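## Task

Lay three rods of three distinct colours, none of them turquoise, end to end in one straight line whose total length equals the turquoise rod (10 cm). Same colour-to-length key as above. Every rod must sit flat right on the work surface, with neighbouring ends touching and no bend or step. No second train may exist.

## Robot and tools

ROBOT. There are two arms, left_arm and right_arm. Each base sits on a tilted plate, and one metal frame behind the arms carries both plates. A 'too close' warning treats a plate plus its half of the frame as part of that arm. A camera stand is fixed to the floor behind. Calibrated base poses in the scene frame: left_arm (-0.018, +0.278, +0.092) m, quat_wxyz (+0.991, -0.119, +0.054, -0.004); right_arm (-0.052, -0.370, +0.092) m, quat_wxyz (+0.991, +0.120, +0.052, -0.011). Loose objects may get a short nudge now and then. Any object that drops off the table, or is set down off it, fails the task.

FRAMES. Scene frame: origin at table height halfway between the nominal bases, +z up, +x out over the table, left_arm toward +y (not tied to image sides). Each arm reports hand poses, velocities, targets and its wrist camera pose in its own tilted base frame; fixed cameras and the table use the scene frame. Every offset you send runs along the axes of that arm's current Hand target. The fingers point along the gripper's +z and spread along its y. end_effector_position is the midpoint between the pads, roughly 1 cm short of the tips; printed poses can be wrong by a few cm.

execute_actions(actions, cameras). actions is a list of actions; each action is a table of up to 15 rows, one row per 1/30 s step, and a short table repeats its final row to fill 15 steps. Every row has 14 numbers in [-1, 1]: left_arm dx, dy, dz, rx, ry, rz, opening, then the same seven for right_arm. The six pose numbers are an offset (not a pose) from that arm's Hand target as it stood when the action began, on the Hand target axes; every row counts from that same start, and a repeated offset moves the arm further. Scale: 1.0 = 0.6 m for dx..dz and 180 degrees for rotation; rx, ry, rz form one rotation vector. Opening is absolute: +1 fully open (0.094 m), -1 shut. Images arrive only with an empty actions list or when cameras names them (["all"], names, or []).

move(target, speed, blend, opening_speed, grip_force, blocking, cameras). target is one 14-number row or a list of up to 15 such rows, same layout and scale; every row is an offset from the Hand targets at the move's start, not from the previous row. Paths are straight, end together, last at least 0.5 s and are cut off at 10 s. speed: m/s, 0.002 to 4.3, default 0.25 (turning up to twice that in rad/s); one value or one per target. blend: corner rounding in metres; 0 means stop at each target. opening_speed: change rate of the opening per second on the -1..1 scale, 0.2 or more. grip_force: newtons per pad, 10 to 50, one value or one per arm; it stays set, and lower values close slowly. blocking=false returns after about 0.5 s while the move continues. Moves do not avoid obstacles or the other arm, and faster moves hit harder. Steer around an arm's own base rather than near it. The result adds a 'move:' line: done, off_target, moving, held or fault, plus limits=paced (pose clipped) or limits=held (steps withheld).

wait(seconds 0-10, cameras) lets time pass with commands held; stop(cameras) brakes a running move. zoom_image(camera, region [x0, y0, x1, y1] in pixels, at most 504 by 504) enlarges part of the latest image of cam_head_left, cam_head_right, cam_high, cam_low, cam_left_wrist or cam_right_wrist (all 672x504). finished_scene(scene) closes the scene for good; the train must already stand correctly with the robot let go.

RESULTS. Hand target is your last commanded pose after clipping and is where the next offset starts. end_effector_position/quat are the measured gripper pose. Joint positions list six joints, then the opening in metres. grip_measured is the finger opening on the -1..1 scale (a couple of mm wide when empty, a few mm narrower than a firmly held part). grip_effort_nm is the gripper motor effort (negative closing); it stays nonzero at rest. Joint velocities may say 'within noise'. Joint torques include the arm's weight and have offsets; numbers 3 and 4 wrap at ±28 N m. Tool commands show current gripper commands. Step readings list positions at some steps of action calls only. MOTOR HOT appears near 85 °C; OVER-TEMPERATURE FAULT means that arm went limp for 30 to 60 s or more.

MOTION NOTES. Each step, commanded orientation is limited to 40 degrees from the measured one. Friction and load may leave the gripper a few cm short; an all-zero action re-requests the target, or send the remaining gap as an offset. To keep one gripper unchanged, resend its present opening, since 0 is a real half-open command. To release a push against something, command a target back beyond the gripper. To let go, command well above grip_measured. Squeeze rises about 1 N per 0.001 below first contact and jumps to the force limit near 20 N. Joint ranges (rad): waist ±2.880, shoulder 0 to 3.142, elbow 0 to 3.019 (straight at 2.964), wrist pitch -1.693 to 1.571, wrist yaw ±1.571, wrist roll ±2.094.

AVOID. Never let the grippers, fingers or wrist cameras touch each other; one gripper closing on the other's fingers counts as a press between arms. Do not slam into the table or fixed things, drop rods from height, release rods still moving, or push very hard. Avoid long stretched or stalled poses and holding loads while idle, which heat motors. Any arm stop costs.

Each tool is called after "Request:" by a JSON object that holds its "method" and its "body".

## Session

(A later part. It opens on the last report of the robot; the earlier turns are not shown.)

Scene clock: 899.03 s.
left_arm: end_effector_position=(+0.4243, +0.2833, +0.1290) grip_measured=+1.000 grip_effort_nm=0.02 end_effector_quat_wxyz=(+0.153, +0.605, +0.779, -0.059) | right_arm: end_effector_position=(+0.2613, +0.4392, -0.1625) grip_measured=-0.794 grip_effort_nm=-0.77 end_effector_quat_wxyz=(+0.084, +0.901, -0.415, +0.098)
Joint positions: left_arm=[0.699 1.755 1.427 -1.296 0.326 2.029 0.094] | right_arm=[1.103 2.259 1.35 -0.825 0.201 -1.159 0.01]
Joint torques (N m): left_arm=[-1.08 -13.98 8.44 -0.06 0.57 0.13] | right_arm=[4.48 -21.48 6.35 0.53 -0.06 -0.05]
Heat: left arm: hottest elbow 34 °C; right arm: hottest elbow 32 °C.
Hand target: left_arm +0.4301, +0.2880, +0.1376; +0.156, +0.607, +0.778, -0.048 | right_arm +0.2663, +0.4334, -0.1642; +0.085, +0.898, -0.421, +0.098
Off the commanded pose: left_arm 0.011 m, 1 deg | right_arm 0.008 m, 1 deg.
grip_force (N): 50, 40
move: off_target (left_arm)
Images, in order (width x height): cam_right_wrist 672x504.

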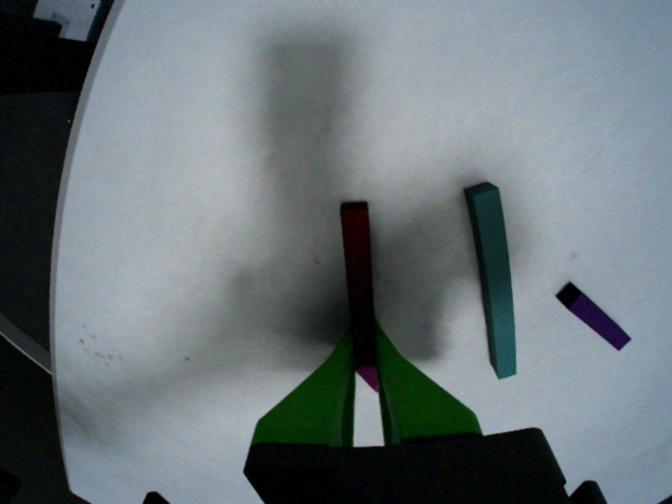

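Request:
{"method": "move", "body": {"target": [[0,0,0,0,0,0,1, 0,0,0,0,0,0,0.1],[0,0,0,0,0,0,1, 0.0217,0.001,0,0,0,0,0.1]], "speed": 0.06, "opening_speed": 1.0, "cameras": ["cam_right_wrist"]}}

Request:
{"method": "zoom_image", "body": {"camera": "cam_right_wrist", "region": [300, 280, 440, 420]}}

Scene clock: 915.43 s.
left_arm: end_effector_position=(+0.4243, +0.2833, +0.1290) grip_measured=+1.000 grip_effort_nm=0.02 end_effector_quat_wxyz=(+0.153, +0.605, +0.779, -0.059) | right_arm: end_effector_position=(+0.2646, +0.4336, -0.1615) grip_measured=+0.098 grip_effort_nm=0.12 end_effector_quat_wxyz=(+0.085, +0.900, -0.416, +0.097)
Joint positions: left_arm=[0.699 1.755 1.427 -1.296 0.326 2.029 0.094] | right_arm=[1.092 2.252 1.339 -0.821 0.202 -1.167 0.052]
Joint torques (N m): left_arm=[-1.79 -14.33 8.51 -0.17 0.44 0.11] | right_arm=[3.43 -21.95 5.37 0.68 0.03 -0.15]
Heat: left arm: hottest elbow 34 °C; right arm: hottest elbow 32 °C.
Hand target: left_arm +0.4301, +0.2880, +0.1376; +0.156, +0.607, +0.778, -0.048 | right_arm +0.2741, +0.4233, -0.1610; +0.085, +0.898, -0.421, +0.098
Off the commanded pose: left_arm 0.011 m, 1 deg | right_arm 0.014 m, 1 deg.
grip_force (N): 50, 40
move: off_target (left_arm, right_arm)
Images, in order (width x height): cam_right_wrist 672x504.

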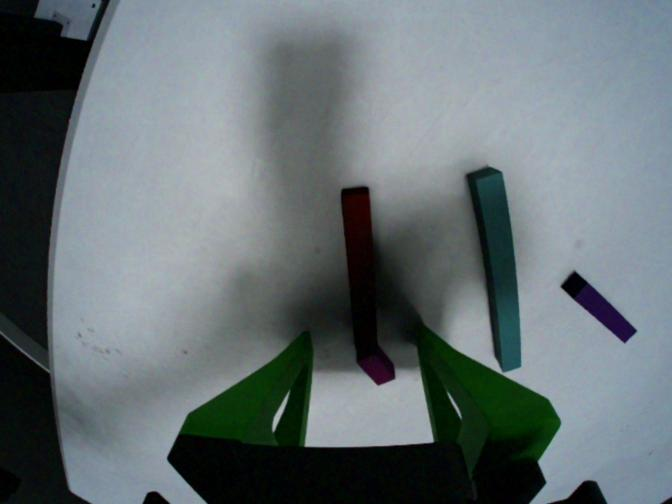

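Scaled by 3.600 from the camera's 672x504 image, which has a finer 960x720 frame.

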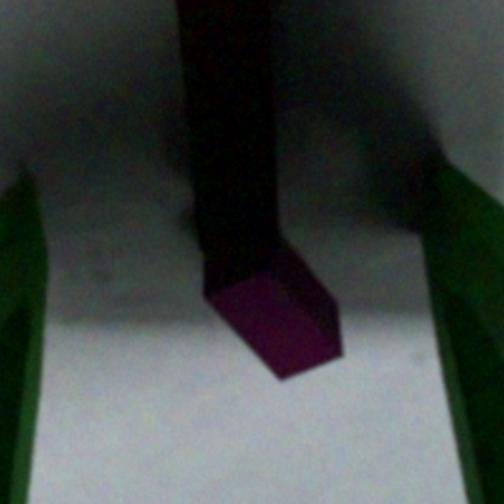

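Request:
{"method": "move", "body": {"target": [0,0,0,0,0,0,1,0.0125,-0.0045,0,0,0,0,0.1], "speed": 0.06, "cameras": ["cam_right_wrist"]}}

Scene clock: 947.40 s.
left_arm: end_effector_position=(+0.4243, +0.2833, +0.1290) grip_measured=+1.000 grip_effort_nm=0.02 end_effector_quat_wxyz=(+0.153, +0.605, +0.779, -0.059) | right_arm: end_effector_position=(+0.2713, +0.4305, -0.1600) grip_measured=+0.098 grip_effort_nm=0.12 end_effector_quat_wxyz=(+0.085, +0.900, -0.416, +0.097)
Joint positions: left_arm=[0.699 1.755 1.427 -1.296 0.326 2.029 0.094] | right_arm=[1.078 2.249 1.339 -0.821 0.203 -1.182 0.052]
Joint torques (N m): left_arm=[-1.26 -14.39 8.42 -0.06 0.53 0.08] | right_arm=[3.78 -22.07 5.31 0.8 0.07 -0.16]
Heat: left arm: hottest elbow 35 °C; right arm: hottest shoulder 33 °C.
Hand target: left_arm +0.4301, +0.2880, +0.1376; +0.156, +0.607, +0.778, -0.048 | right_arm +0.2808, +0.4195, -0.1593; +0.085, +0.898, -0.421, +0.098
Off the commanded pose: left_arm 0.011 m, 1 deg | right_arm 0.015 m, 1 deg.
grip_force (N): 50, 40
move: off_target (left_arm, right_arm)
Images, in order (width x height): cam_right_wrist 672x504.

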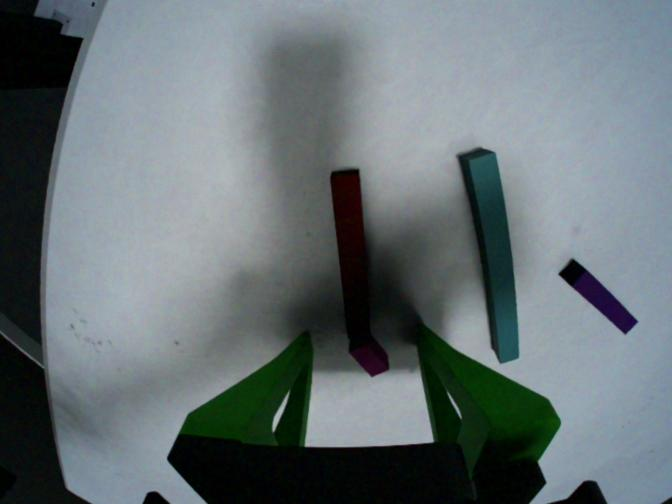

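Request:
{"method": "zoom_image", "body": {"camera": "cam_right_wrist", "region": [310, 300, 430, 390]}}

Scaled by 4.200 from the camera's 672x504 image, which has a finer 960x720 frame.

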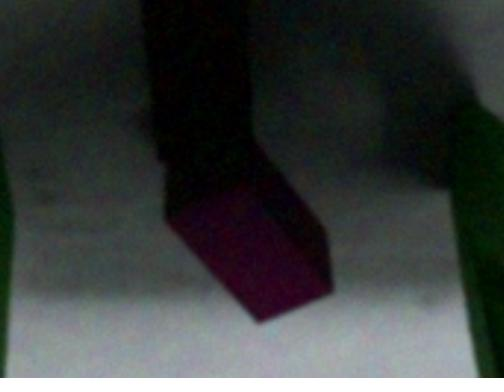

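Request:
{"method": "move", "body": {"target": [[0,0,0,0,0,0,1,0,0,0,0,0,0,-0.84],[0,0,0,0,0,0,1,0,0,0,0,0,0,0.1]], "speed": 0.06, "opening_speed": 0.8, "grip_force": [50,40], "cameras": ["cam_right_wrist"]}}

Request:
{"method": "zoom_image", "body": {"camera": "cam_right_wrist", "region": [290, 150, 450, 390]}}

Scene clock: 985.73 s.
left_arm: end_effector_position=(+0.4243, +0.2833, +0.1290) grip_measured=+1.000 grip_effort_nm=0.02 end_effector_quat_wxyz=(+0.153, +0.605, +0.779, -0.059) | right_arm: end_effector_position=(+0.2736, +0.4277, -0.1591) grip_measured=+0.098 grip_effort_nm=0.13 end_effector_quat_wxyz=(+0.084, +0.899, -0.418, +0.098)
Joint positions: left_arm=[0.699 1.755 1.427 -1.296 0.326 2.029 0.094] | right_arm=[1.073 2.244 1.333 -0.818 0.207 -1.182 0.052]
Joint torques (N m): left_arm=[-1.49 -14.04 8.44 -0.23 0.5 0.07] | right_arm=[3.96 -21.95 5.85 0.68 -0.07 -0.17]
Heat: left arm: hottest elbow 35 °C; right arm: hottest shoulder 31 °C.
Hand target: left_arm +0.4301, +0.2880, +0.1376; +0.156, +0.607, +0.778, -0.048 | right_arm +0.2809, +0.4196, -0.1593; +0.085, +0.898, -0.421, +0.098
Off the commanded pose: left_arm 0.011 m, 1 deg | right_arm 0.011 m, 0 deg.
grip_force (N): 50, 40
move: off_target (left_arm, right_arm); target 2's new opening was sent with right_arm's hand 0.012 m and 0 deg from that target
Images, in order (width x height): cam_right_wrist 672x504.

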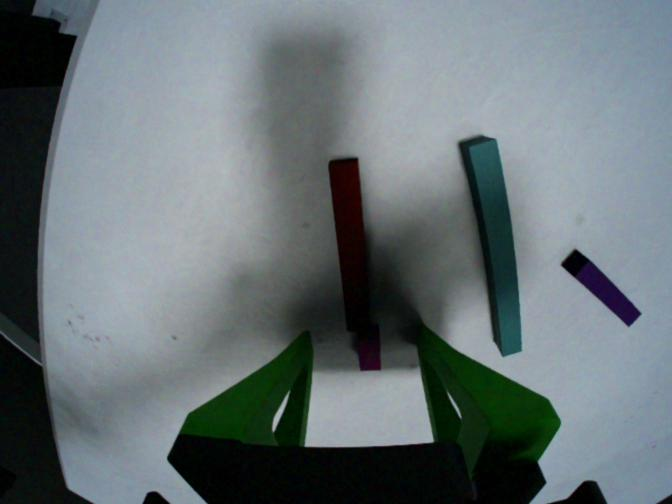

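Scaled by 2.100 from the camera's 672x504 image, which has a finer 960x720 frame.

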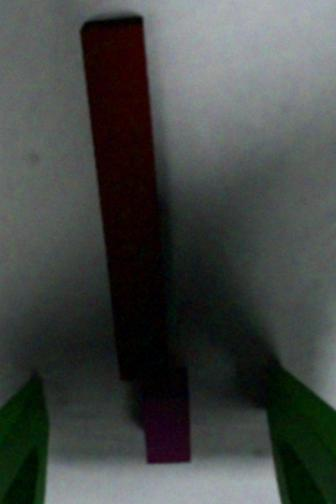

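Request:
{"method": "move", "body": {"target": [0,0,0,0,0,0,1,-0.0383,0.0138,0,0,0,-0.0083,0.1], "speed": 0.08, "cameras": ["cam_right_wrist"]}}

Request:
{"method": "zoom_image", "body": {"camera": "cam_right_wrist", "region": [290, 150, 450, 390]}}

Scene clock: 1009.93 s.
left_arm: end_effector_position=(+0.4243, +0.2833, +0.1290) grip_measured=+1.000 grip_effort_nm=0.02 end_effector_quat_wxyz=(+0.153, +0.605, +0.779, -0.059) | right_arm: end_effector_position=(+0.2682, +0.4311, -0.1591) grip_measured=+0.098 grip_effort_nm=0.12 end_effector_quat_wxyz=(+0.084, +0.902, -0.413, +0.098)
Joint positions: left_arm=[0.699 1.755 1.427 -1.296 0.326 2.029 0.094] | right_arm=[1.085 2.244 1.333 -0.818 0.205 -1.182 0.052]
Joint torques (N m): left_arm=[-0.79 -14.68 8.59 -0.09 0.53 0.1] | right_arm=[6.83 -20.66 6.32 0.57 -0.26 0.01]
Heat: left arm: hottest elbow 35 °C; right arm: hottest shoulder 31 °C.
Hand target: left_arm +0.4301, +0.2880, +0.1376; +0.156, +0.607, +0.778, -0.048 | right_arm +0.2601, +0.4314, -0.1644; +0.086, +0.903, -0.409, +0.097
Off the commanded pose: left_arm 0.011 m, 1 deg | right_arm 0.010 m, 1 deg.
grip_force (N): 50, 40
move: off_target (left_arm)
Images, in order (width x height): cam_right_wrist 672x504.

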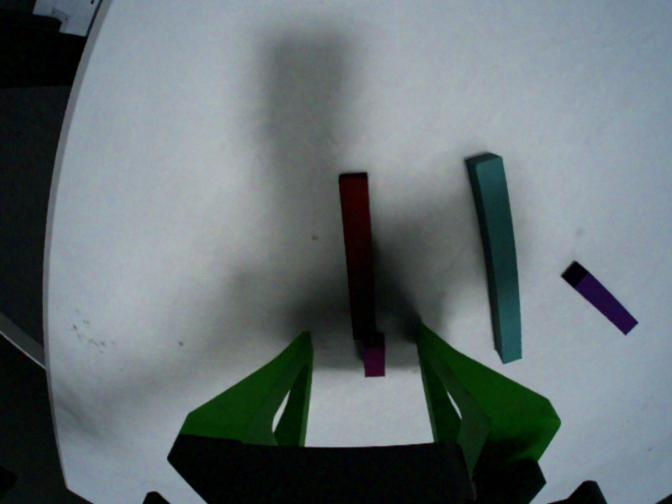

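Scaled by 2.100 from the camera's 672x504 image, which has a finer 960x720 frame.

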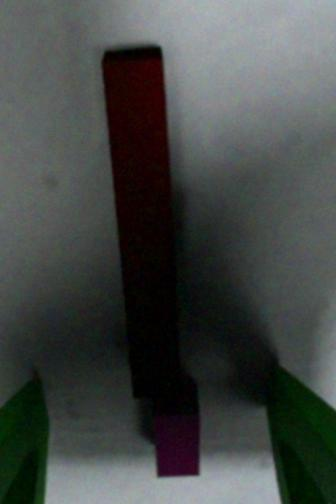

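Request:
{"method": "move", "body": {"target": [[0,0,0,0,0,0,1,-0.0098,0.0034,0,0,0,0,0.1],[0,0,0,0,0,0,1,-0.0098,0.0034,0,0,0,0,-0.84],[0,0,0,0,0,0,1,-0.0098,0.0034,0,0,0,0,0.1]], "speed": 0.08, "opening_speed": 0.8, "cameras": ["cam_right_wrist"]}}

Request:
{"method": "zoom_image", "body": {"camera": "cam_right_wrist", "region": [290, 160, 450, 400]}}

Scene clock: 1020.63 s.
left_arm: end_effector_position=(+0.4243, +0.2833, +0.1290) grip_measured=+1.000 grip_effort_nm=0.02 end_effector_quat_wxyz=(+0.153, +0.605, +0.779, -0.059) | right_arm: end_effector_position=(+0.2631, +0.4342, -0.1592) grip_measured=+0.098 grip_effort_nm=0.12 end_effector_quat_wxyz=(+0.083, +0.903, -0.409, +0.098)
Joint positions: left_arm=[0.699 1.755 1.427 -1.296 0.326 2.029 0.094] | right_arm=[1.096 2.244 1.333 -0.818 0.203 -1.178 0.052]
Joint torques (N m): left_arm=[-1.26 -14.8 8.44 -0.05 0.55 0.1] | right_arm=[6.77 -20.25 6.48 0.54 -0.27 0.1]
Heat: left arm: hottest elbow 35 °C; right arm: hottest shoulder 30 °C.
Hand target: left_arm +0.4301, +0.2880, +0.1376; +0.156, +0.607, +0.778, -0.048 | right_arm +0.2548, +0.4343, -0.1657; +0.086, +0.903, -0.409, +0.097
Off the commanded pose: left_arm 0.011 m, 1 deg | right_arm 0.011 m, 0 deg.
grip_force (N): 50, 40
move: off_target (left_arm, right_arm); target 2's new opening was sent with right_arm's hand 0.011 m and 0 deg from that target; target 3's new opening was sent with right_arm's hand 0.011 m and 0 deg from that target
Images, in order (width x height): cam_right_wrist 672x504.

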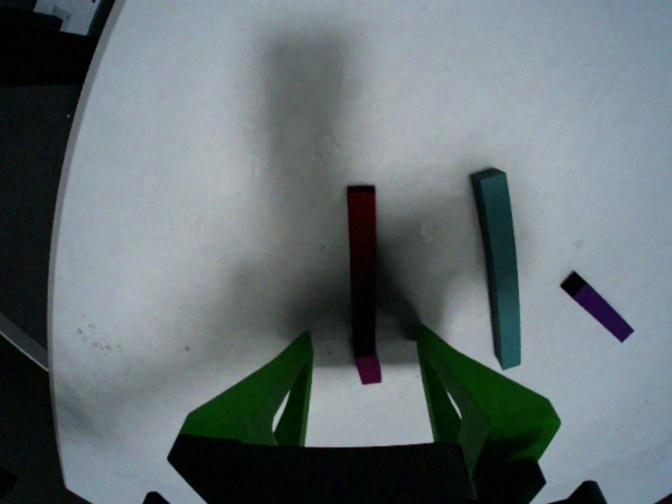

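Scaled by 2.100 from the camera's 672x504 image, which has a finer 960x720 frame.

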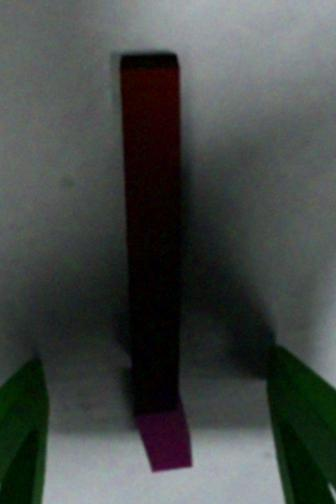

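Request:
{"method": "move", "body": {"target": [[0,0,0,0,0,0,1,0.0345,-0.0125,0,0,0,0,0.1],[0,0,0,0,0,0,1,0.0345,-0.0125,0,0,0,0,-0.84],[0,0,0,0,0,0,1,0.0345,-0.0125,0,0,0,0,0.1]], "speed": 0.08, "opening_speed": 0.8, "cameras": ["cam_right_wrist"]}}

Request:
{"method": "zoom_image", "body": {"camera": "cam_right_wrist", "region": [290, 160, 450, 400]}}

Scene clock: 1040.87 s.
left_arm: end_effector_position=(+0.4243, +0.2833, +0.1290) grip_measured=+1.000 grip_effort_nm=0.02 end_effector_quat_wxyz=(+0.153, +0.605, +0.779, -0.059) | right_arm: end_effector_position=(+0.2681, +0.4311, -0.1592) grip_measured=+0.098 grip_effort_nm=0.12 end_effector_quat_wxyz=(+0.084, +0.903, -0.409, +0.097)
Joint positions: left_arm=[0.699 1.755 1.427 -1.296 0.326 2.029 0.094] | right_arm=[1.085 2.244 1.333 -0.818 0.204 -1.19 0.052]
Joint torques (N m): left_arm=[-1.85 -14.86 8.55 -0.09 0.47 0.07] | right_arm=[4.25 -21.01 6.11 0.58 -0.04 -0.18]
Heat: left arm: hottest elbow 35 °C; right arm: hottest shoulder 30 °C.
Hand target: left_arm +0.4301, +0.2880, +0.1376; +0.156, +0.607, +0.778, -0.048 | right_arm +0.2738, +0.4242, -0.1611; +0.086, +0.903, -0.409, +0.097
Off the commanded pose: left_arm 0.011 m, 1 deg | right_arm 0.009 m, 0 deg.
grip_force (N): 50, 40
move: off_target (left_arm)
Images, in order (width x height): cam_right_wrist 672x504.

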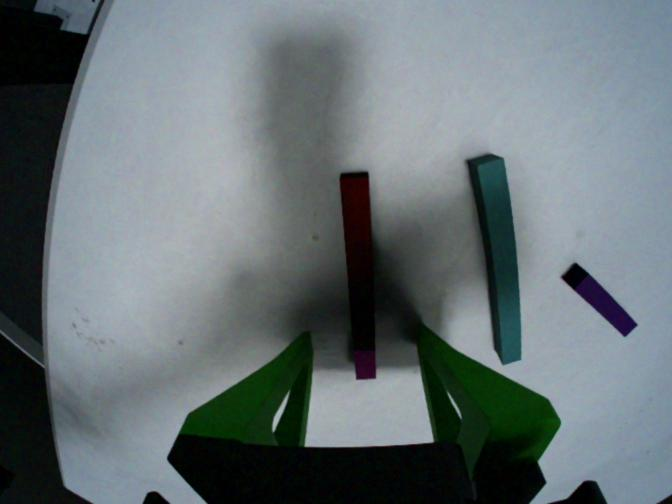

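Scaled by 2.100 from the camera's 672x504 image, which has a finer 960x720 frame.

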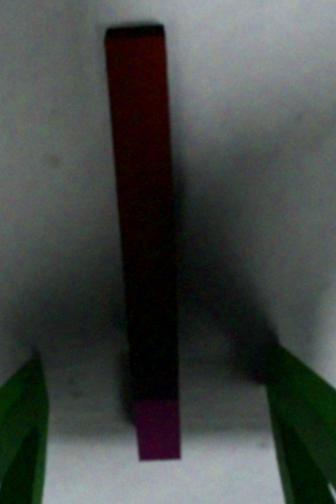

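Request:
{"method": "zoom_image", "body": {"camera": "cam_right_wrist", "region": [335, 325, 395, 385]}}

Scaled by 8.400 from the camera's 672x504 image, which has a finer 960x720 frame.

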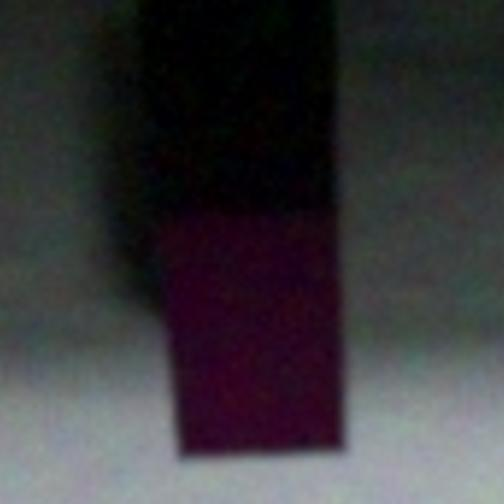

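Request:
{"method": "move", "body": {"target": [[0,0,0,0,0,0,1,-0.0136,0,-0.09,0,0,0,0.1],[0,0,0,0,0,0,1,0.556,-0.1235,-0.187,0,0,0,0.1]], "speed": [0.1,0.3], "blend": [0.02,0], "cameras": ["cam_right_wrist"]}}

Request:
{"method": "zoom_image", "body": {"camera": "cam_right_wrist", "region": [230, 180, 500, 390]}}

Scene clock: 1068.70 s.
left_arm: end_effector_position=(+0.4243, +0.2833, +0.1290) grip_measured=+1.000 grip_effort_nm=0.02 end_effector_quat_wxyz=(+0.153, +0.605, +0.779, -0.059) | right_arm: end_effector_position=(+0.5246, +0.2481, +0.0119) grip_measured=+0.098 grip_effort_nm=0.12 end_effector_quat_wxyz=(+0.095, +0.899, -0.417, +0.092)
Joint positions: left_arm=[0.699 1.755 1.427 -1.296 0.326 2.029 0.094] | right_arm=[0.52 2.045 1.547 -1.123 0.261 -1.746 0.052]
Joint torques (N m): left_arm=[-1.85 -15.09 8.55 -0.02 0.5 0.11] | right_arm=[7.36 -21.83 11.81 -0.36 -0.2 -0.2]
Heat: left arm: hottest elbow 35 °C; right arm: hottest shoulder 31 °C.
Hand target: left_arm +0.4301, +0.2880, +0.1376; +0.156, +0.607, +0.778, -0.048 | right_arm +0.5337, +0.2581, +0.0240; +0.086, +0.903, -0.409, +0.097
Off the commanded pose: left_arm 0.011 m, 1 deg | right_arm 0.018 m, 2 deg.
grip_force (N): 50, 40
move: off_target (left_arm, right_arm)
Images, in order (width x height): cam_right_wrist 672x504.

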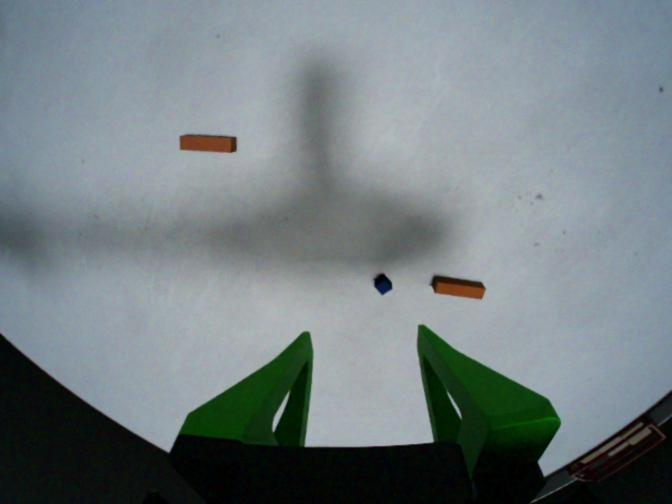

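Scaled by 1.867 from the camera's 672x504 image, which has a finer 960x720 frame.

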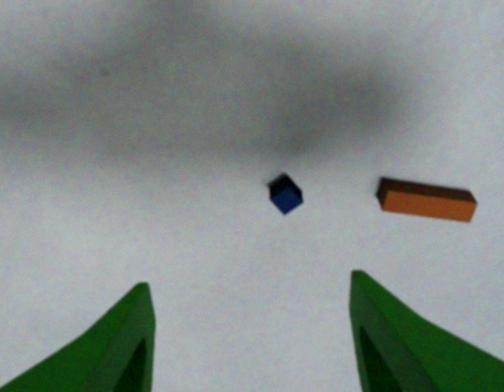

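Request:
{"method": "zoom_image", "body": {"camera": "cam_right_wrist", "region": [360, 260, 410, 310]}}

Scaled by 10.080 from the camera's 672x504 image, which has a finer 960x720 frame.

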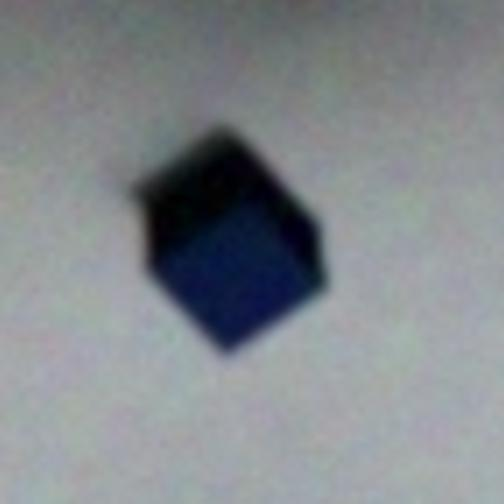

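Request:
{"method": "move", "body": {"target": [0,0,0,0,0,0,1,0.0507,-0.0293,0.13,0,0,0.2956,-0.2], "speed": 0.25, "cameras": ["cam_right_wrist"]}}

Request:
{"method": "zoom_image", "body": {"camera": "cam_right_wrist", "region": [290, 260, 450, 380]}}

Scene clock: 1101.97 s.
left_arm: end_effector_position=(+0.4243, +0.2833, +0.1290) grip_measured=+1.000 grip_effort_nm=0.02 end_effector_quat_wxyz=(+0.153, +0.605, +0.779, -0.059) | right_arm: end_effector_position=(+0.5536, +0.2296, -0.0408) grip_measured=-0.198 grip_effort_nm=-0.07 end_effector_quat_wxyz=(-0.046, -0.638, +0.759, -0.123)
Joint positions: left_arm=[0.699 1.755 1.427 -1.296 0.326 2.029 0.094] | right_arm=[0.469 2.151 1.573 -1.028 0.261 -0.924 0.038]
Joint torques (N m): left_arm=[-1.14 -14.97 8.59 -0.05 0.49 0.1] | right_arm=[5.95 -20.01 12.3 0.68 -0.15 0.11]
Heat: left arm: hottest elbow 35 °C; right arm: hottest shoulder 34 °C.
Hand target: left_arm +0.4301, +0.2880, +0.1376; +0.156, +0.607, +0.778, -0.048 | right_arm +0.5748, +0.2290, -0.0455; -0.034, -0.624, +0.770, -0.126
Off the commanded pose: left_arm 0.011 m, 1 deg | right_arm 0.022 m, 2 deg.
grip_force (N): 50, 40
move: off_target (left_arm, right_arm)
Images, in order (width x height): cam_right_wrist 672x504.

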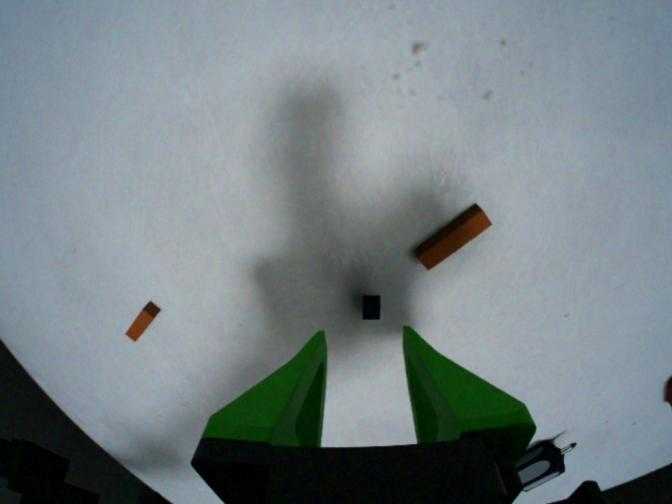

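Scaled by 3.150 from the camera's 672x504 image, which has a finer 960x720 frame.

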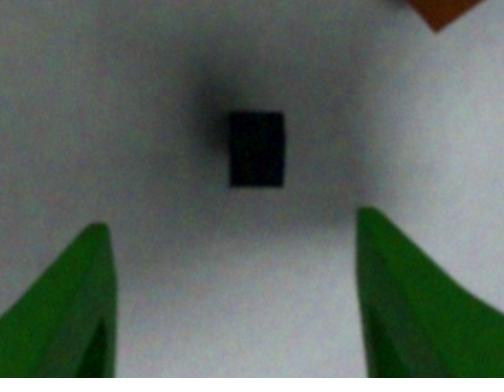

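Request:
{"method": "move", "body": {"target": [0,0,0,0,0,0,1,0.0135,-0.0061,0.0712,0,0,0,-0.2], "speed": 0.08, "cameras": ["cam_right_wrist"]}}

Request:
{"method": "zoom_image", "body": {"camera": "cam_right_wrist", "region": [300, 260, 430, 380]}}

Scene clock: 1126.73 s.
left_arm: end_effector_position=(+0.4243, +0.2833, +0.1290) grip_measured=+1.000 grip_effort_nm=0.02 end_effector_quat_wxyz=(+0.153, +0.605, +0.779, -0.059) | right_arm: end_effector_position=(+0.5692, +0.2157, -0.0740) grip_measured=-0.198 grip_effort_nm=-0.07 end_effector_quat_wxyz=(-0.036, -0.626, +0.769, -0.125)
Joint positions: left_arm=[0.699 1.755 1.427 -1.296 0.326 2.029 0.094] | right_arm=[0.437 2.208 1.573 -0.945 0.262 -0.928 0.038]
Joint torques (N m): left_arm=[-0.91 -14.68 8.54 -0.24 0.48 0.11] | right_arm=[6.24 -21.48 9.85 0.87 -0.14 -0.18]
Heat: left arm: hottest elbow 35 °C; right arm: hottest elbow 35 °C.
Hand target: left_arm +0.4301, +0.2880, +0.1376; +0.156, +0.607, +0.778, -0.048 | right_arm +0.5810, +0.2107, -0.0844; -0.034, -0.625, +0.770, -0.126
Off the commanded pose: left_arm 0.011 m, 1 deg | right_arm 0.017 m, 0 deg.
grip_force (N): 50, 40
move: off_target (left_arm, right_arm)
Images, in order (width x height): cam_right_wrist 672x504.

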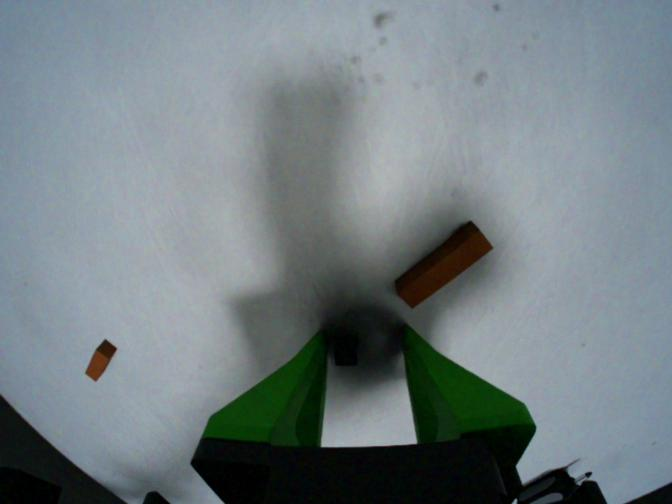

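Scaled by 3.877 from the camera's 672x504 image, which has a finer 960x720 frame.

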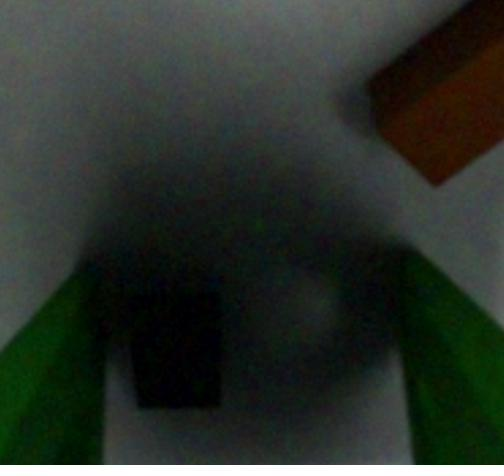

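Request:
{"method": "move", "body": {"target": [[0,0,0,0,0,0,1,0.0093,-0.0062,0,0,0,0,-0.2],[0,0,0,0,0,0,1,0.0093,-0.0062,0,0,0,0,-0.84]], "speed": 0.06, "opening_speed": 0.6, "cameras": ["cam_right_wrist"]}}

Request:
{"method": "zoom_image", "body": {"camera": "cam_right_wrist", "region": [300, 260, 430, 380]}}

Scene clock: 1143.03 s.
left_arm: end_effector_position=(+0.4243, +0.2833, +0.1290) grip_measured=+1.000 grip_effort_nm=0.02 end_effector_quat_wxyz=(+0.153, +0.605, +0.779, -0.059) | right_arm: end_effector_position=(+0.5717, +0.2133, -0.0740) grip_measured=-0.794 grip_effort_nm=-0.78 end_effector_quat_wxyz=(-0.034, -0.627, +0.768, -0.126)
Joint positions: left_arm=[0.699 1.755 1.427 -1.296 0.326 2.029 0.094] | right_arm=[0.432 2.208 1.573 -0.939 0.262 -0.938 0.01]
Joint torques (N m): left_arm=[-0.91 -15.27 8.51 -0.09 0.5 0.05] | right_arm=[5.48 -21.25 9.78 0.65 -0.14 -0.17]
Heat: left arm: hottest elbow 35 °C; right arm: hottest elbow 35 °C.
Hand target: left_arm +0.4301, +0.2880, +0.1376; +0.156, +0.607, +0.778, -0.048 | right_arm +0.5835, +0.2045, -0.0827; -0.034, -0.624, +0.770, -0.126
Off the commanded pose: left_arm 0.011 m, 1 deg | right_arm 0.017 m, 0 deg.
grip_force (N): 50, 40
move: off_target (left_arm, right_arm); target 2's new opening was sent with right_arm's hand 0.019 m and 1 deg from that target
Images, in order (width x height): cam_right_wrist 672x504.

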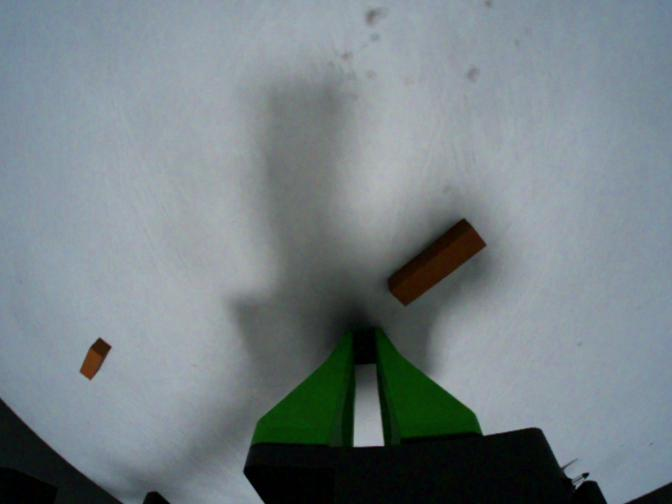

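Scaled by 3.877 from the camera's 672x504 image, which has a finer 960x720 frame.

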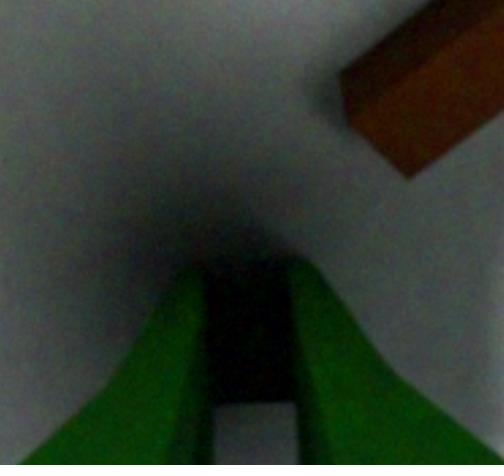

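Request:
{"method": "move", "body": {"target": [[0,0,0,0,0,0,1,0,0,0,0,0,0,-0.6],[0,0,0,0,0,0,1,0.0095,-0.006,0,0,0,0,-0.6],[0,0,0,0,0,0,1,0.0095,-0.006,0,0,0,0,-0.84]], "speed": 0.06, "opening_speed": 0.6, "cameras": ["cam_right_wrist"]}}

Request:
{"method": "zoom_image", "body": {"camera": "cam_right_wrist", "region": [300, 260, 430, 380]}}

Scene clock: 1153.47 s.
left_arm: end_effector_position=(+0.4243, +0.2833, +0.1290) grip_measured=+1.000 grip_effort_nm=0.02 end_effector_quat_wxyz=(+0.153, +0.605, +0.779, -0.059) | right_arm: end_effector_position=(+0.5732, +0.2117, -0.0741) grip_measured=-0.794 grip_effort_nm=-0.77 end_effector_quat_wxyz=(-0.033, -0.630, +0.765, -0.126)
Joint positions: left_arm=[0.699 1.755 1.427 -1.296 0.326 2.029 0.094] | right_arm=[0.428 2.208 1.573 -0.935 0.261 -0.949 0.01]
Joint torques (N m): left_arm=[-1.08 -14.21 8.32 -0.1 0.5 0.11] | right_arm=[5.07 -21.66 9.59 0.61 -0.13 -0.18]
Heat: left arm: hottest elbow 35 °C; right arm: hottest elbow 34 °C.
Hand target: left_arm +0.4301, +0.2880, +0.1376; +0.156, +0.607, +0.778, -0.048 | right_arm +0.5857, +0.1985, -0.0810; -0.034, -0.624, +0.770, -0.126
Off the commanded pose: left_arm 0.011 m, 1 deg | right_arm 0.020 m, 1 deg.
grip_force (N): 50, 40
move: off_target (left_arm, right_arm); target 3's new opening was sent with right_arm's hand 0.021 m and 1 deg from that target
Images, in order (width x height): cam_right_wrist 672x504.

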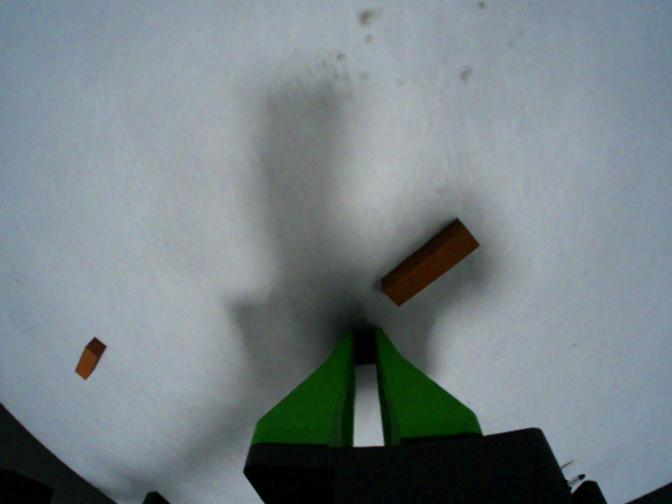

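Scaled by 3.877 from the camera's 672x504 image, which has a finer 960x720 frame.

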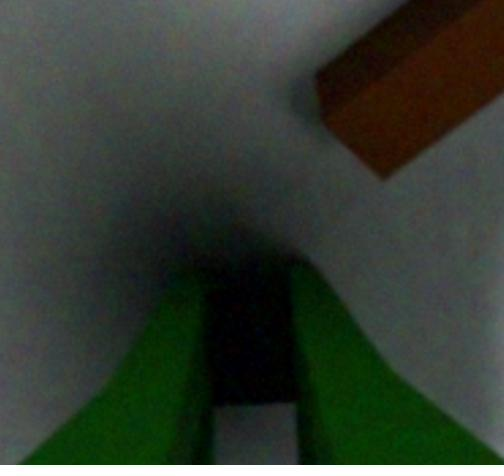

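Request:
{"method": "move", "body": {"target": [[0,0,0,0,0,0,1,-0.014,0.0225,-0.102,0,0,0,-0.84],[0,0,0,0,0,0,1,-0.233,0.5642,-0.0942,0,0,-0.302,-0.84]], "speed": [0.1,0.3], "blend": [0.02,0], "cameras": ["cam_right_wrist"]}}

Request:
{"method": "zoom_image", "body": {"camera": "cam_right_wrist", "region": [270, 130, 470, 380]}}

Scene clock: 1182.57 s.
left_arm: end_effector_position=(+0.4243, +0.2833, +0.1290) grip_measured=+1.000 grip_effort_nm=0.02 end_effector_quat_wxyz=(+0.153, +0.605, +0.779, -0.059) | right_arm: end_effector_position=(+0.2806, +0.4145, -0.0938) grip_measured=-0.794 grip_effort_nm=-0.82 end_effector_quat_wxyz=(+0.080, +0.906, -0.404, +0.099)
Joint positions: left_arm=[0.699 1.755 1.427 -1.296 0.326 2.029 0.094] | right_arm=[1.05 2.095 1.285 -0.902 0.213 -1.238 0.01]
Joint torques (N m): left_arm=[-1.14 -14.39 8.51 -0.1 0.5 0.09] | right_arm=[4.84 -17.85 7.17 0.85 -0.2 -0.18]
Heat: left arm: hottest elbow 35 °C; right arm: hottest elbow 34 °C.
Hand target: left_arm +0.4301, +0.2880, +0.1376; +0.156, +0.607, +0.778, -0.048 | right_arm +0.2819, +0.4090, -0.1067; +0.087, +0.907, -0.400, +0.096
Off the commanded pose: left_arm 0.011 m, 1 deg | right_arm 0.014 m, 1 deg.
grip_force (N): 50, 40
move: off_target (left_arm, right_arm)
Images, in order (width x height): cam_right_wrist 672x504.

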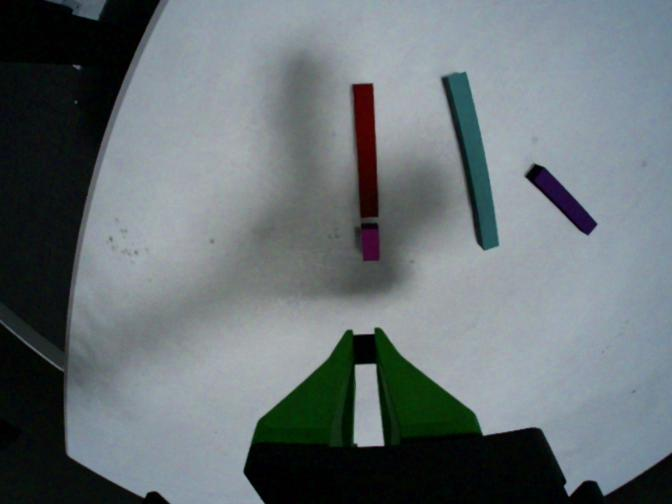

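Scaled by 2.016 from the camera's 672x504 image, which has a finer 960x720 frame.

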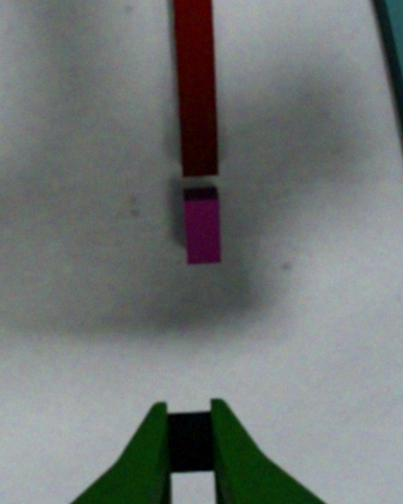

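Request:
{"method": "move", "body": {"target": [0,0,0,0,0,0,1,-0.0012,-0.0218,0.0852,0,0,-0.008,-0.84], "speed": 0.08, "cameras": ["cam_right_wrist"]}}

Request:
{"method": "zoom_image", "body": {"camera": "cam_right_wrist", "region": [290, 130, 450, 390]}}

Scene clock: 1205.43 s.
left_arm: end_effector_position=(+0.4243, +0.2833, +0.1290) grip_measured=+1.000 grip_effort_nm=0.02 end_effector_quat_wxyz=(+0.153, +0.605, +0.779, -0.059) | right_arm: end_effector_position=(+0.2858, +0.4041, -0.1491) grip_measured=-0.794 grip_effort_nm=-0.82 end_effector_quat_wxyz=(+0.092, +0.912, -0.388, +0.095)
Joint positions: left_arm=[0.699 1.755 1.427 -1.296 0.326 2.029 0.094] | right_arm=[1.031 2.204 1.285 -0.811 0.213 -1.29 0.01]
Joint torques (N m): left_arm=[-1.96 -14.51 8.44 0.08 0.52 0.05] | right_arm=[4.31 -18.84 8.51 0.88 -0.06 -0.21]
Heat: left arm: hottest elbow 35 °C; right arm: hottest elbow 32 °C.
Hand target: left_arm +0.4301, +0.2880, +0.1376; +0.156, +0.607, +0.778, -0.048 | right_arm +0.2964, +0.4062, -0.1574; +0.089, +0.912, -0.388, +0.095
Off the commanded pose: left_arm 0.011 m, 1 deg | right_arm 0.014 m, 0 deg.
grip_force (N): 50, 40
move: off_target (left_arm, right_arm)
Images, in order (width x height): cam_right_wrist 672x504.

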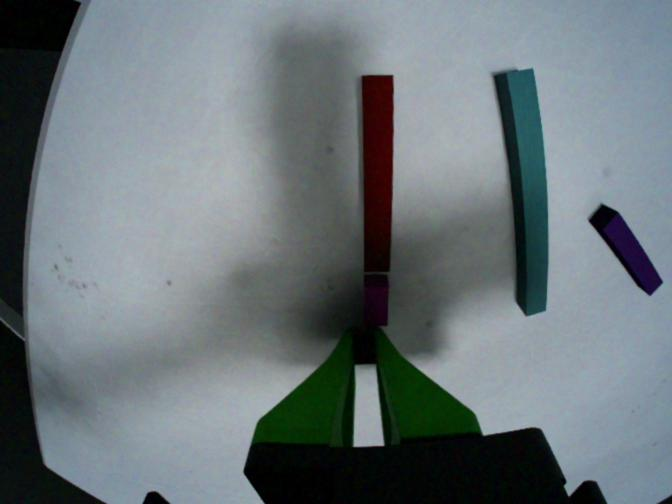

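Scaled by 1.938 from the camera's 672x504 image, which has a finer 960x720 frame.

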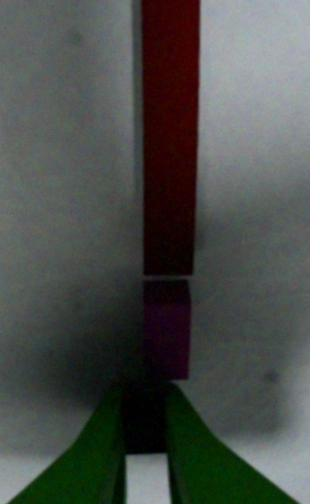

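Request:
{"method": "move", "body": {"target": [[0,0,0,0,0,0,1,-0.0017,-0.0098,0.002,0,0,0.005,-0.84],[0,0,0,0,0,0,1,-0.0017,-0.0098,0.002,0,0,0.005,-0.6],[0,0,0,0,0,0,1,0.011,-0.0125,0.002,0,0,0.005,-0.6],[0,0,0,0,0,0,1,0.011,-0.0125,0.002,0,0,0.005,-0.84]], "speed": 0.06, "opening_speed": 0.6, "cameras": ["cam_right_wrist"]}}

Request:
{"method": "zoom_image", "body": {"camera": "cam_right_wrist", "region": [290, 130, 450, 390]}}

Scene clock: 1232.43 s.
left_arm: end_effector_position=(+0.4243, +0.2833, +0.1290) grip_measured=+1.000 grip_effort_nm=0.02 end_effector_quat_wxyz=(+0.153, +0.605, +0.779, -0.059) | right_arm: end_effector_position=(+0.2908, +0.3999, -0.1505) grip_measured=-0.794 grip_effort_nm=-0.77 end_effector_quat_wxyz=(+0.094, +0.910, -0.393, +0.095)
Joint positions: left_arm=[0.699 1.755 1.427 -1.296 0.326 2.029 0.094] | right_arm=[1.018 2.207 1.286 -0.811 0.215 -1.291 0.01]
Joint torques (N m): left_arm=[-0.67 -14.68 8.61 -0.17 0.46 0.1] | right_arm=[4.19 -18.32 10.07 0.55 -0.05 -0.21]
Heat: left arm: hottest elbow 35 °C; right arm: hottest shoulder 32 °C.
Hand target: left_arm +0.4301, +0.2880, +0.1376; +0.156, +0.607, +0.778, -0.048 | right_arm +0.3065, +0.4063, -0.1576; +0.088, +0.909, -0.396, +0.096
Off the commanded pose: left_arm 0.011 m, 1 deg | right_arm 0.018 m, 1 deg.
grip_force (N): 50, 40
move: off_target (left_arm, right_arm); target 2's new opening was sent with right_arm's hand 0.019 m and 1 deg from that target; target 4's new opening was sent with right_arm's hand 0.019 m and 1 deg from that target
Images, in order (width x height): cam_right_wrist 672x504.

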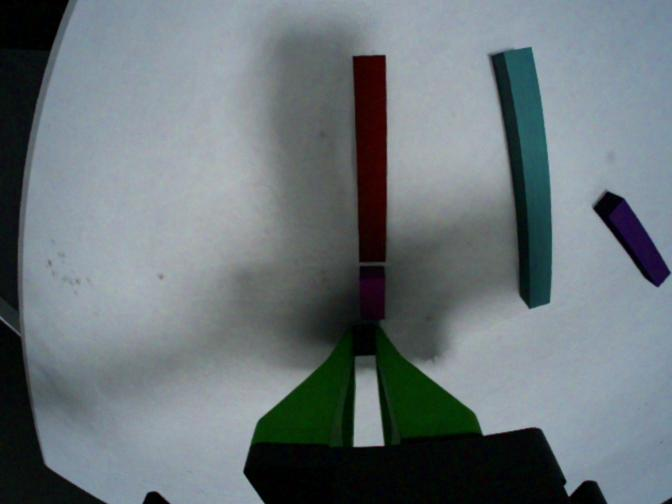

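Scaled by 1.938 from the camera's 672x504 image, which has a finer 960x720 frame.

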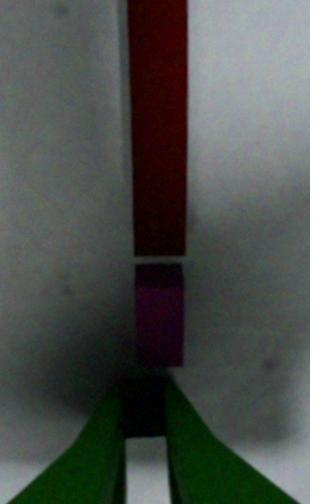

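Request:
{"method": "move", "body": {"target": [0,0,0,0,0,0,1,-0.0014,-0.0085,-0.0033,0,0,0,-0.84], "speed": 0.06, "cameras": ["cam_right_wrist"]}}

Request:
{"method": "zoom_image", "body": {"camera": "cam_right_wrist", "region": [290, 130, 450, 390]}}

Scene clock: 1242.97 s.
left_arm: end_effector_position=(+0.4243, +0.2833, +0.1290) grip_measured=+1.000 grip_effort_nm=0.02 end_effector_quat_wxyz=(+0.153, +0.605, +0.779, -0.059) | right_arm: end_effector_position=(+0.2952, +0.4062, -0.1480) grip_measured=-0.795 grip_effort_nm=-0.82 end_effector_quat_wxyz=(+0.087, +0.910, -0.394, +0.096)
Joint positions: left_arm=[0.699 1.755 1.427 -1.296 0.326 2.029 0.094] | right_arm=[1.017 2.208 1.3 -0.811 0.215 -1.291 0.01]
Joint torques (N m): left_arm=[-0.97 -14.86 8.57 -0.01 0.49 0.11] | right_arm=[4.13 -17.85 10.52 0.06 -0.07 -0.2]
Heat: left arm: hottest elbow 35 °C; right arm: hottest shoulder 32 °C.
Hand target: left_arm +0.4301, +0.2880, +0.1376; +0.156, +0.607, +0.778, -0.048 | right_arm +0.3094, +0.4108, -0.1564; +0.088, +0.909, -0.396, +0.096
Off the commanded pose: left_arm 0.011 m, 1 deg | right_arm 0.017 m, 0 deg.
grip_force (N): 50, 40
move: off_target (left_arm, right_arm)
Images, in order (width x height): cam_right_wrist 672x504.

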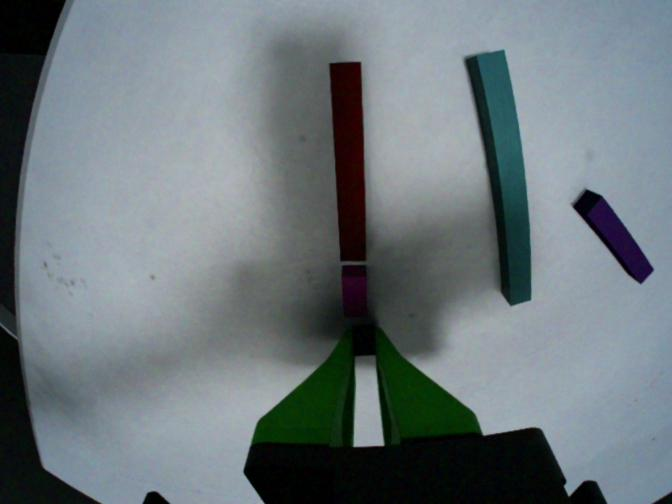

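Scaled by 1.938 from the camera's 672x504 image, which has a finer 960x720 frame.

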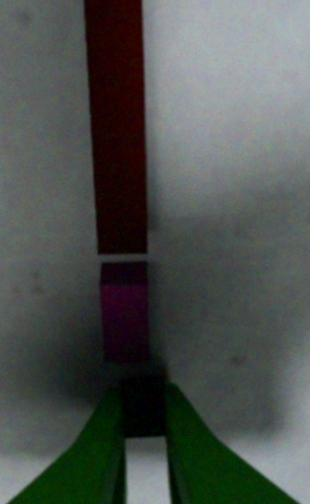

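Request:
{"method": "move", "body": {"target": [0,0,0,0,0,0,1,0.001,0.0058,0,-0.0075,0,0,-0.84], "speed": 0.06, "cameras": ["cam_right_wrist"]}}

Request:
{"method": "zoom_image", "body": {"camera": "cam_right_wrist", "region": [290, 130, 450, 390]}}

Scene clock: 1282.37 s.
left_arm: end_effector_position=(+0.4243, +0.2833, +0.1290) grip_measured=+1.000 grip_effort_nm=0.02 end_effector_quat_wxyz=(+0.153, +0.605, +0.779, -0.059) | right_arm: end_effector_position=(+0.2947, +0.4040, -0.1487) grip_measured=-0.795 grip_effort_nm=-0.82 end_effector_quat_wxyz=(+0.095, +0.909, -0.394, +0.095)
Joint positions: left_arm=[0.699 1.755 1.427 -1.296 0.326 2.029 0.094] | right_arm=[1.016 2.213 1.306 -0.826 0.215 -1.291 0.01]
Joint torques (N m): left_arm=[-1.55 -14.21 8.49 -0.09 0.51 0.07] | right_arm=[4.19 -18.02 10.71 -0.38 -0.26 -0.16]
Heat: left arm: hottest elbow 35 °C; right arm: hottest elbow 34 °C.
Hand target: left_arm +0.4301, +0.2880, +0.1376; +0.156, +0.607, +0.778, -0.048 | right_arm +0.3072, +0.4079, -0.1560; +0.099, +0.908, -0.397, +0.091
Off the commanded pose: left_arm 0.011 m, 1 deg | right_arm 0.015 m, 1 deg.
grip_force (N): 50, 40
move: off_target (left_arm, right_arm)
Images, in order (width x height): cam_right_wrist 672x504.

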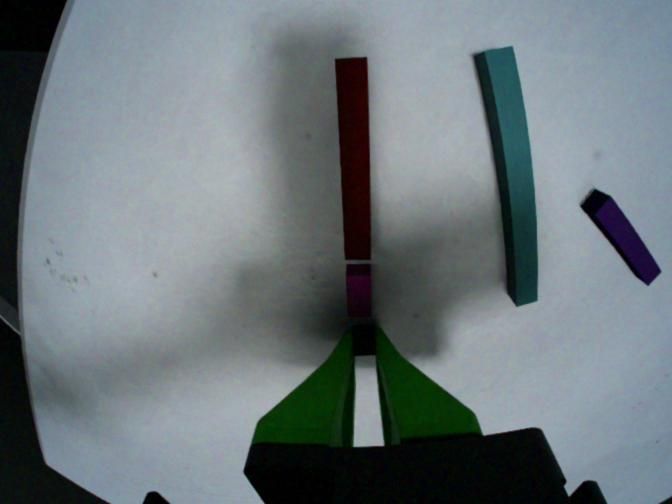

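Scaled by 1.938 from the camera's 672x504 image, which has a finer 960x720 frame.

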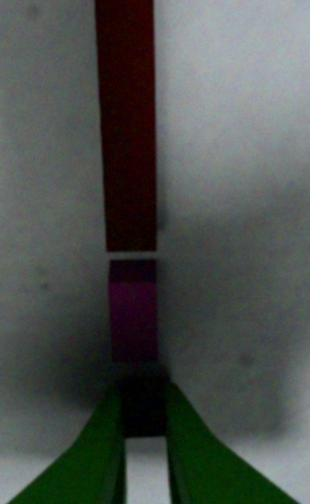

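Request:
{"method": "move", "body": {"target": [0,0,0,0,0,0,1,-0.0318,0.0066,0,0,0,0,-0.84], "speed": 0.06, "cameras": ["cam_right_wrist"]}}

Request:
{"method": "zoom_image", "body": {"camera": "cam_right_wrist", "region": [290, 150, 450, 390]}}

Scene clock: 1290.77 s.
left_arm: end_effector_position=(+0.4243, +0.2833, +0.1290) grip_measured=+1.000 grip_effort_nm=0.02 end_effector_quat_wxyz=(+0.153, +0.605, +0.779, -0.059) | right_arm: end_effector_position=(+0.2938, +0.4065, -0.1515) grip_measured=-0.795 grip_effort_nm=-0.82 end_effector_quat_wxyz=(+0.095, +0.908, -0.397, +0.092)
Joint positions: left_arm=[0.699 1.755 1.427 -1.296 0.326 2.029 0.094] | right_arm=[1.018 2.222 1.315 -0.829 0.208 -1.282 0.01]
Joint torques (N m): left_arm=[-1.61 -14.51 8.54 -0.06 0.52 0.07] | right_arm=[7.18 -17.73 10.43 -0.36 -0.26 0.1]
Heat: left arm: hottest elbow 35 °C; right arm: hottest elbow 34 °C.
Hand target: left_arm +0.4301, +0.2880, +0.1376; +0.156, +0.607, +0.778, -0.048 | right_arm +0.2916, +0.4189, -0.1601; +0.098, +0.908, -0.397, +0.091
Off the commanded pose: left_arm 0.011 m, 1 deg | right_arm 0.015 m, 0 deg.
grip_force (N): 50, 40
move: off_target (left_arm, right_arm)
Images, in order (width x height): cam_right_wrist 672x504.

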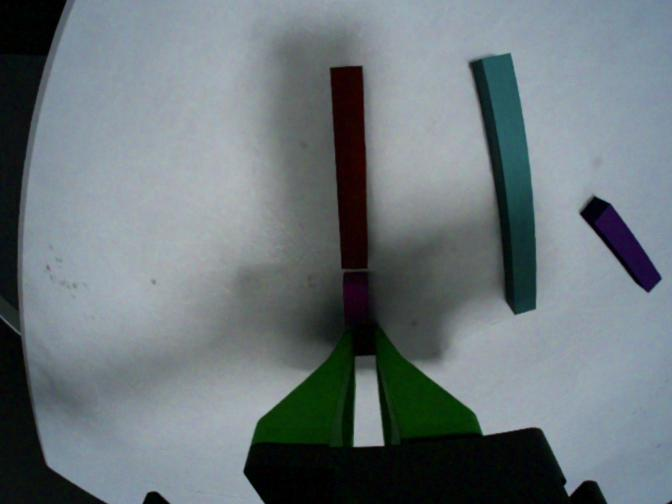

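Scaled by 2.100 from the camera's 672x504 image, which has a finer 960x720 frame.

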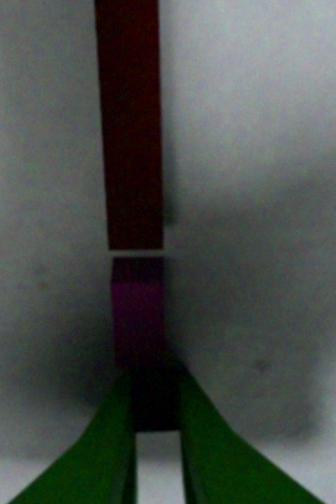

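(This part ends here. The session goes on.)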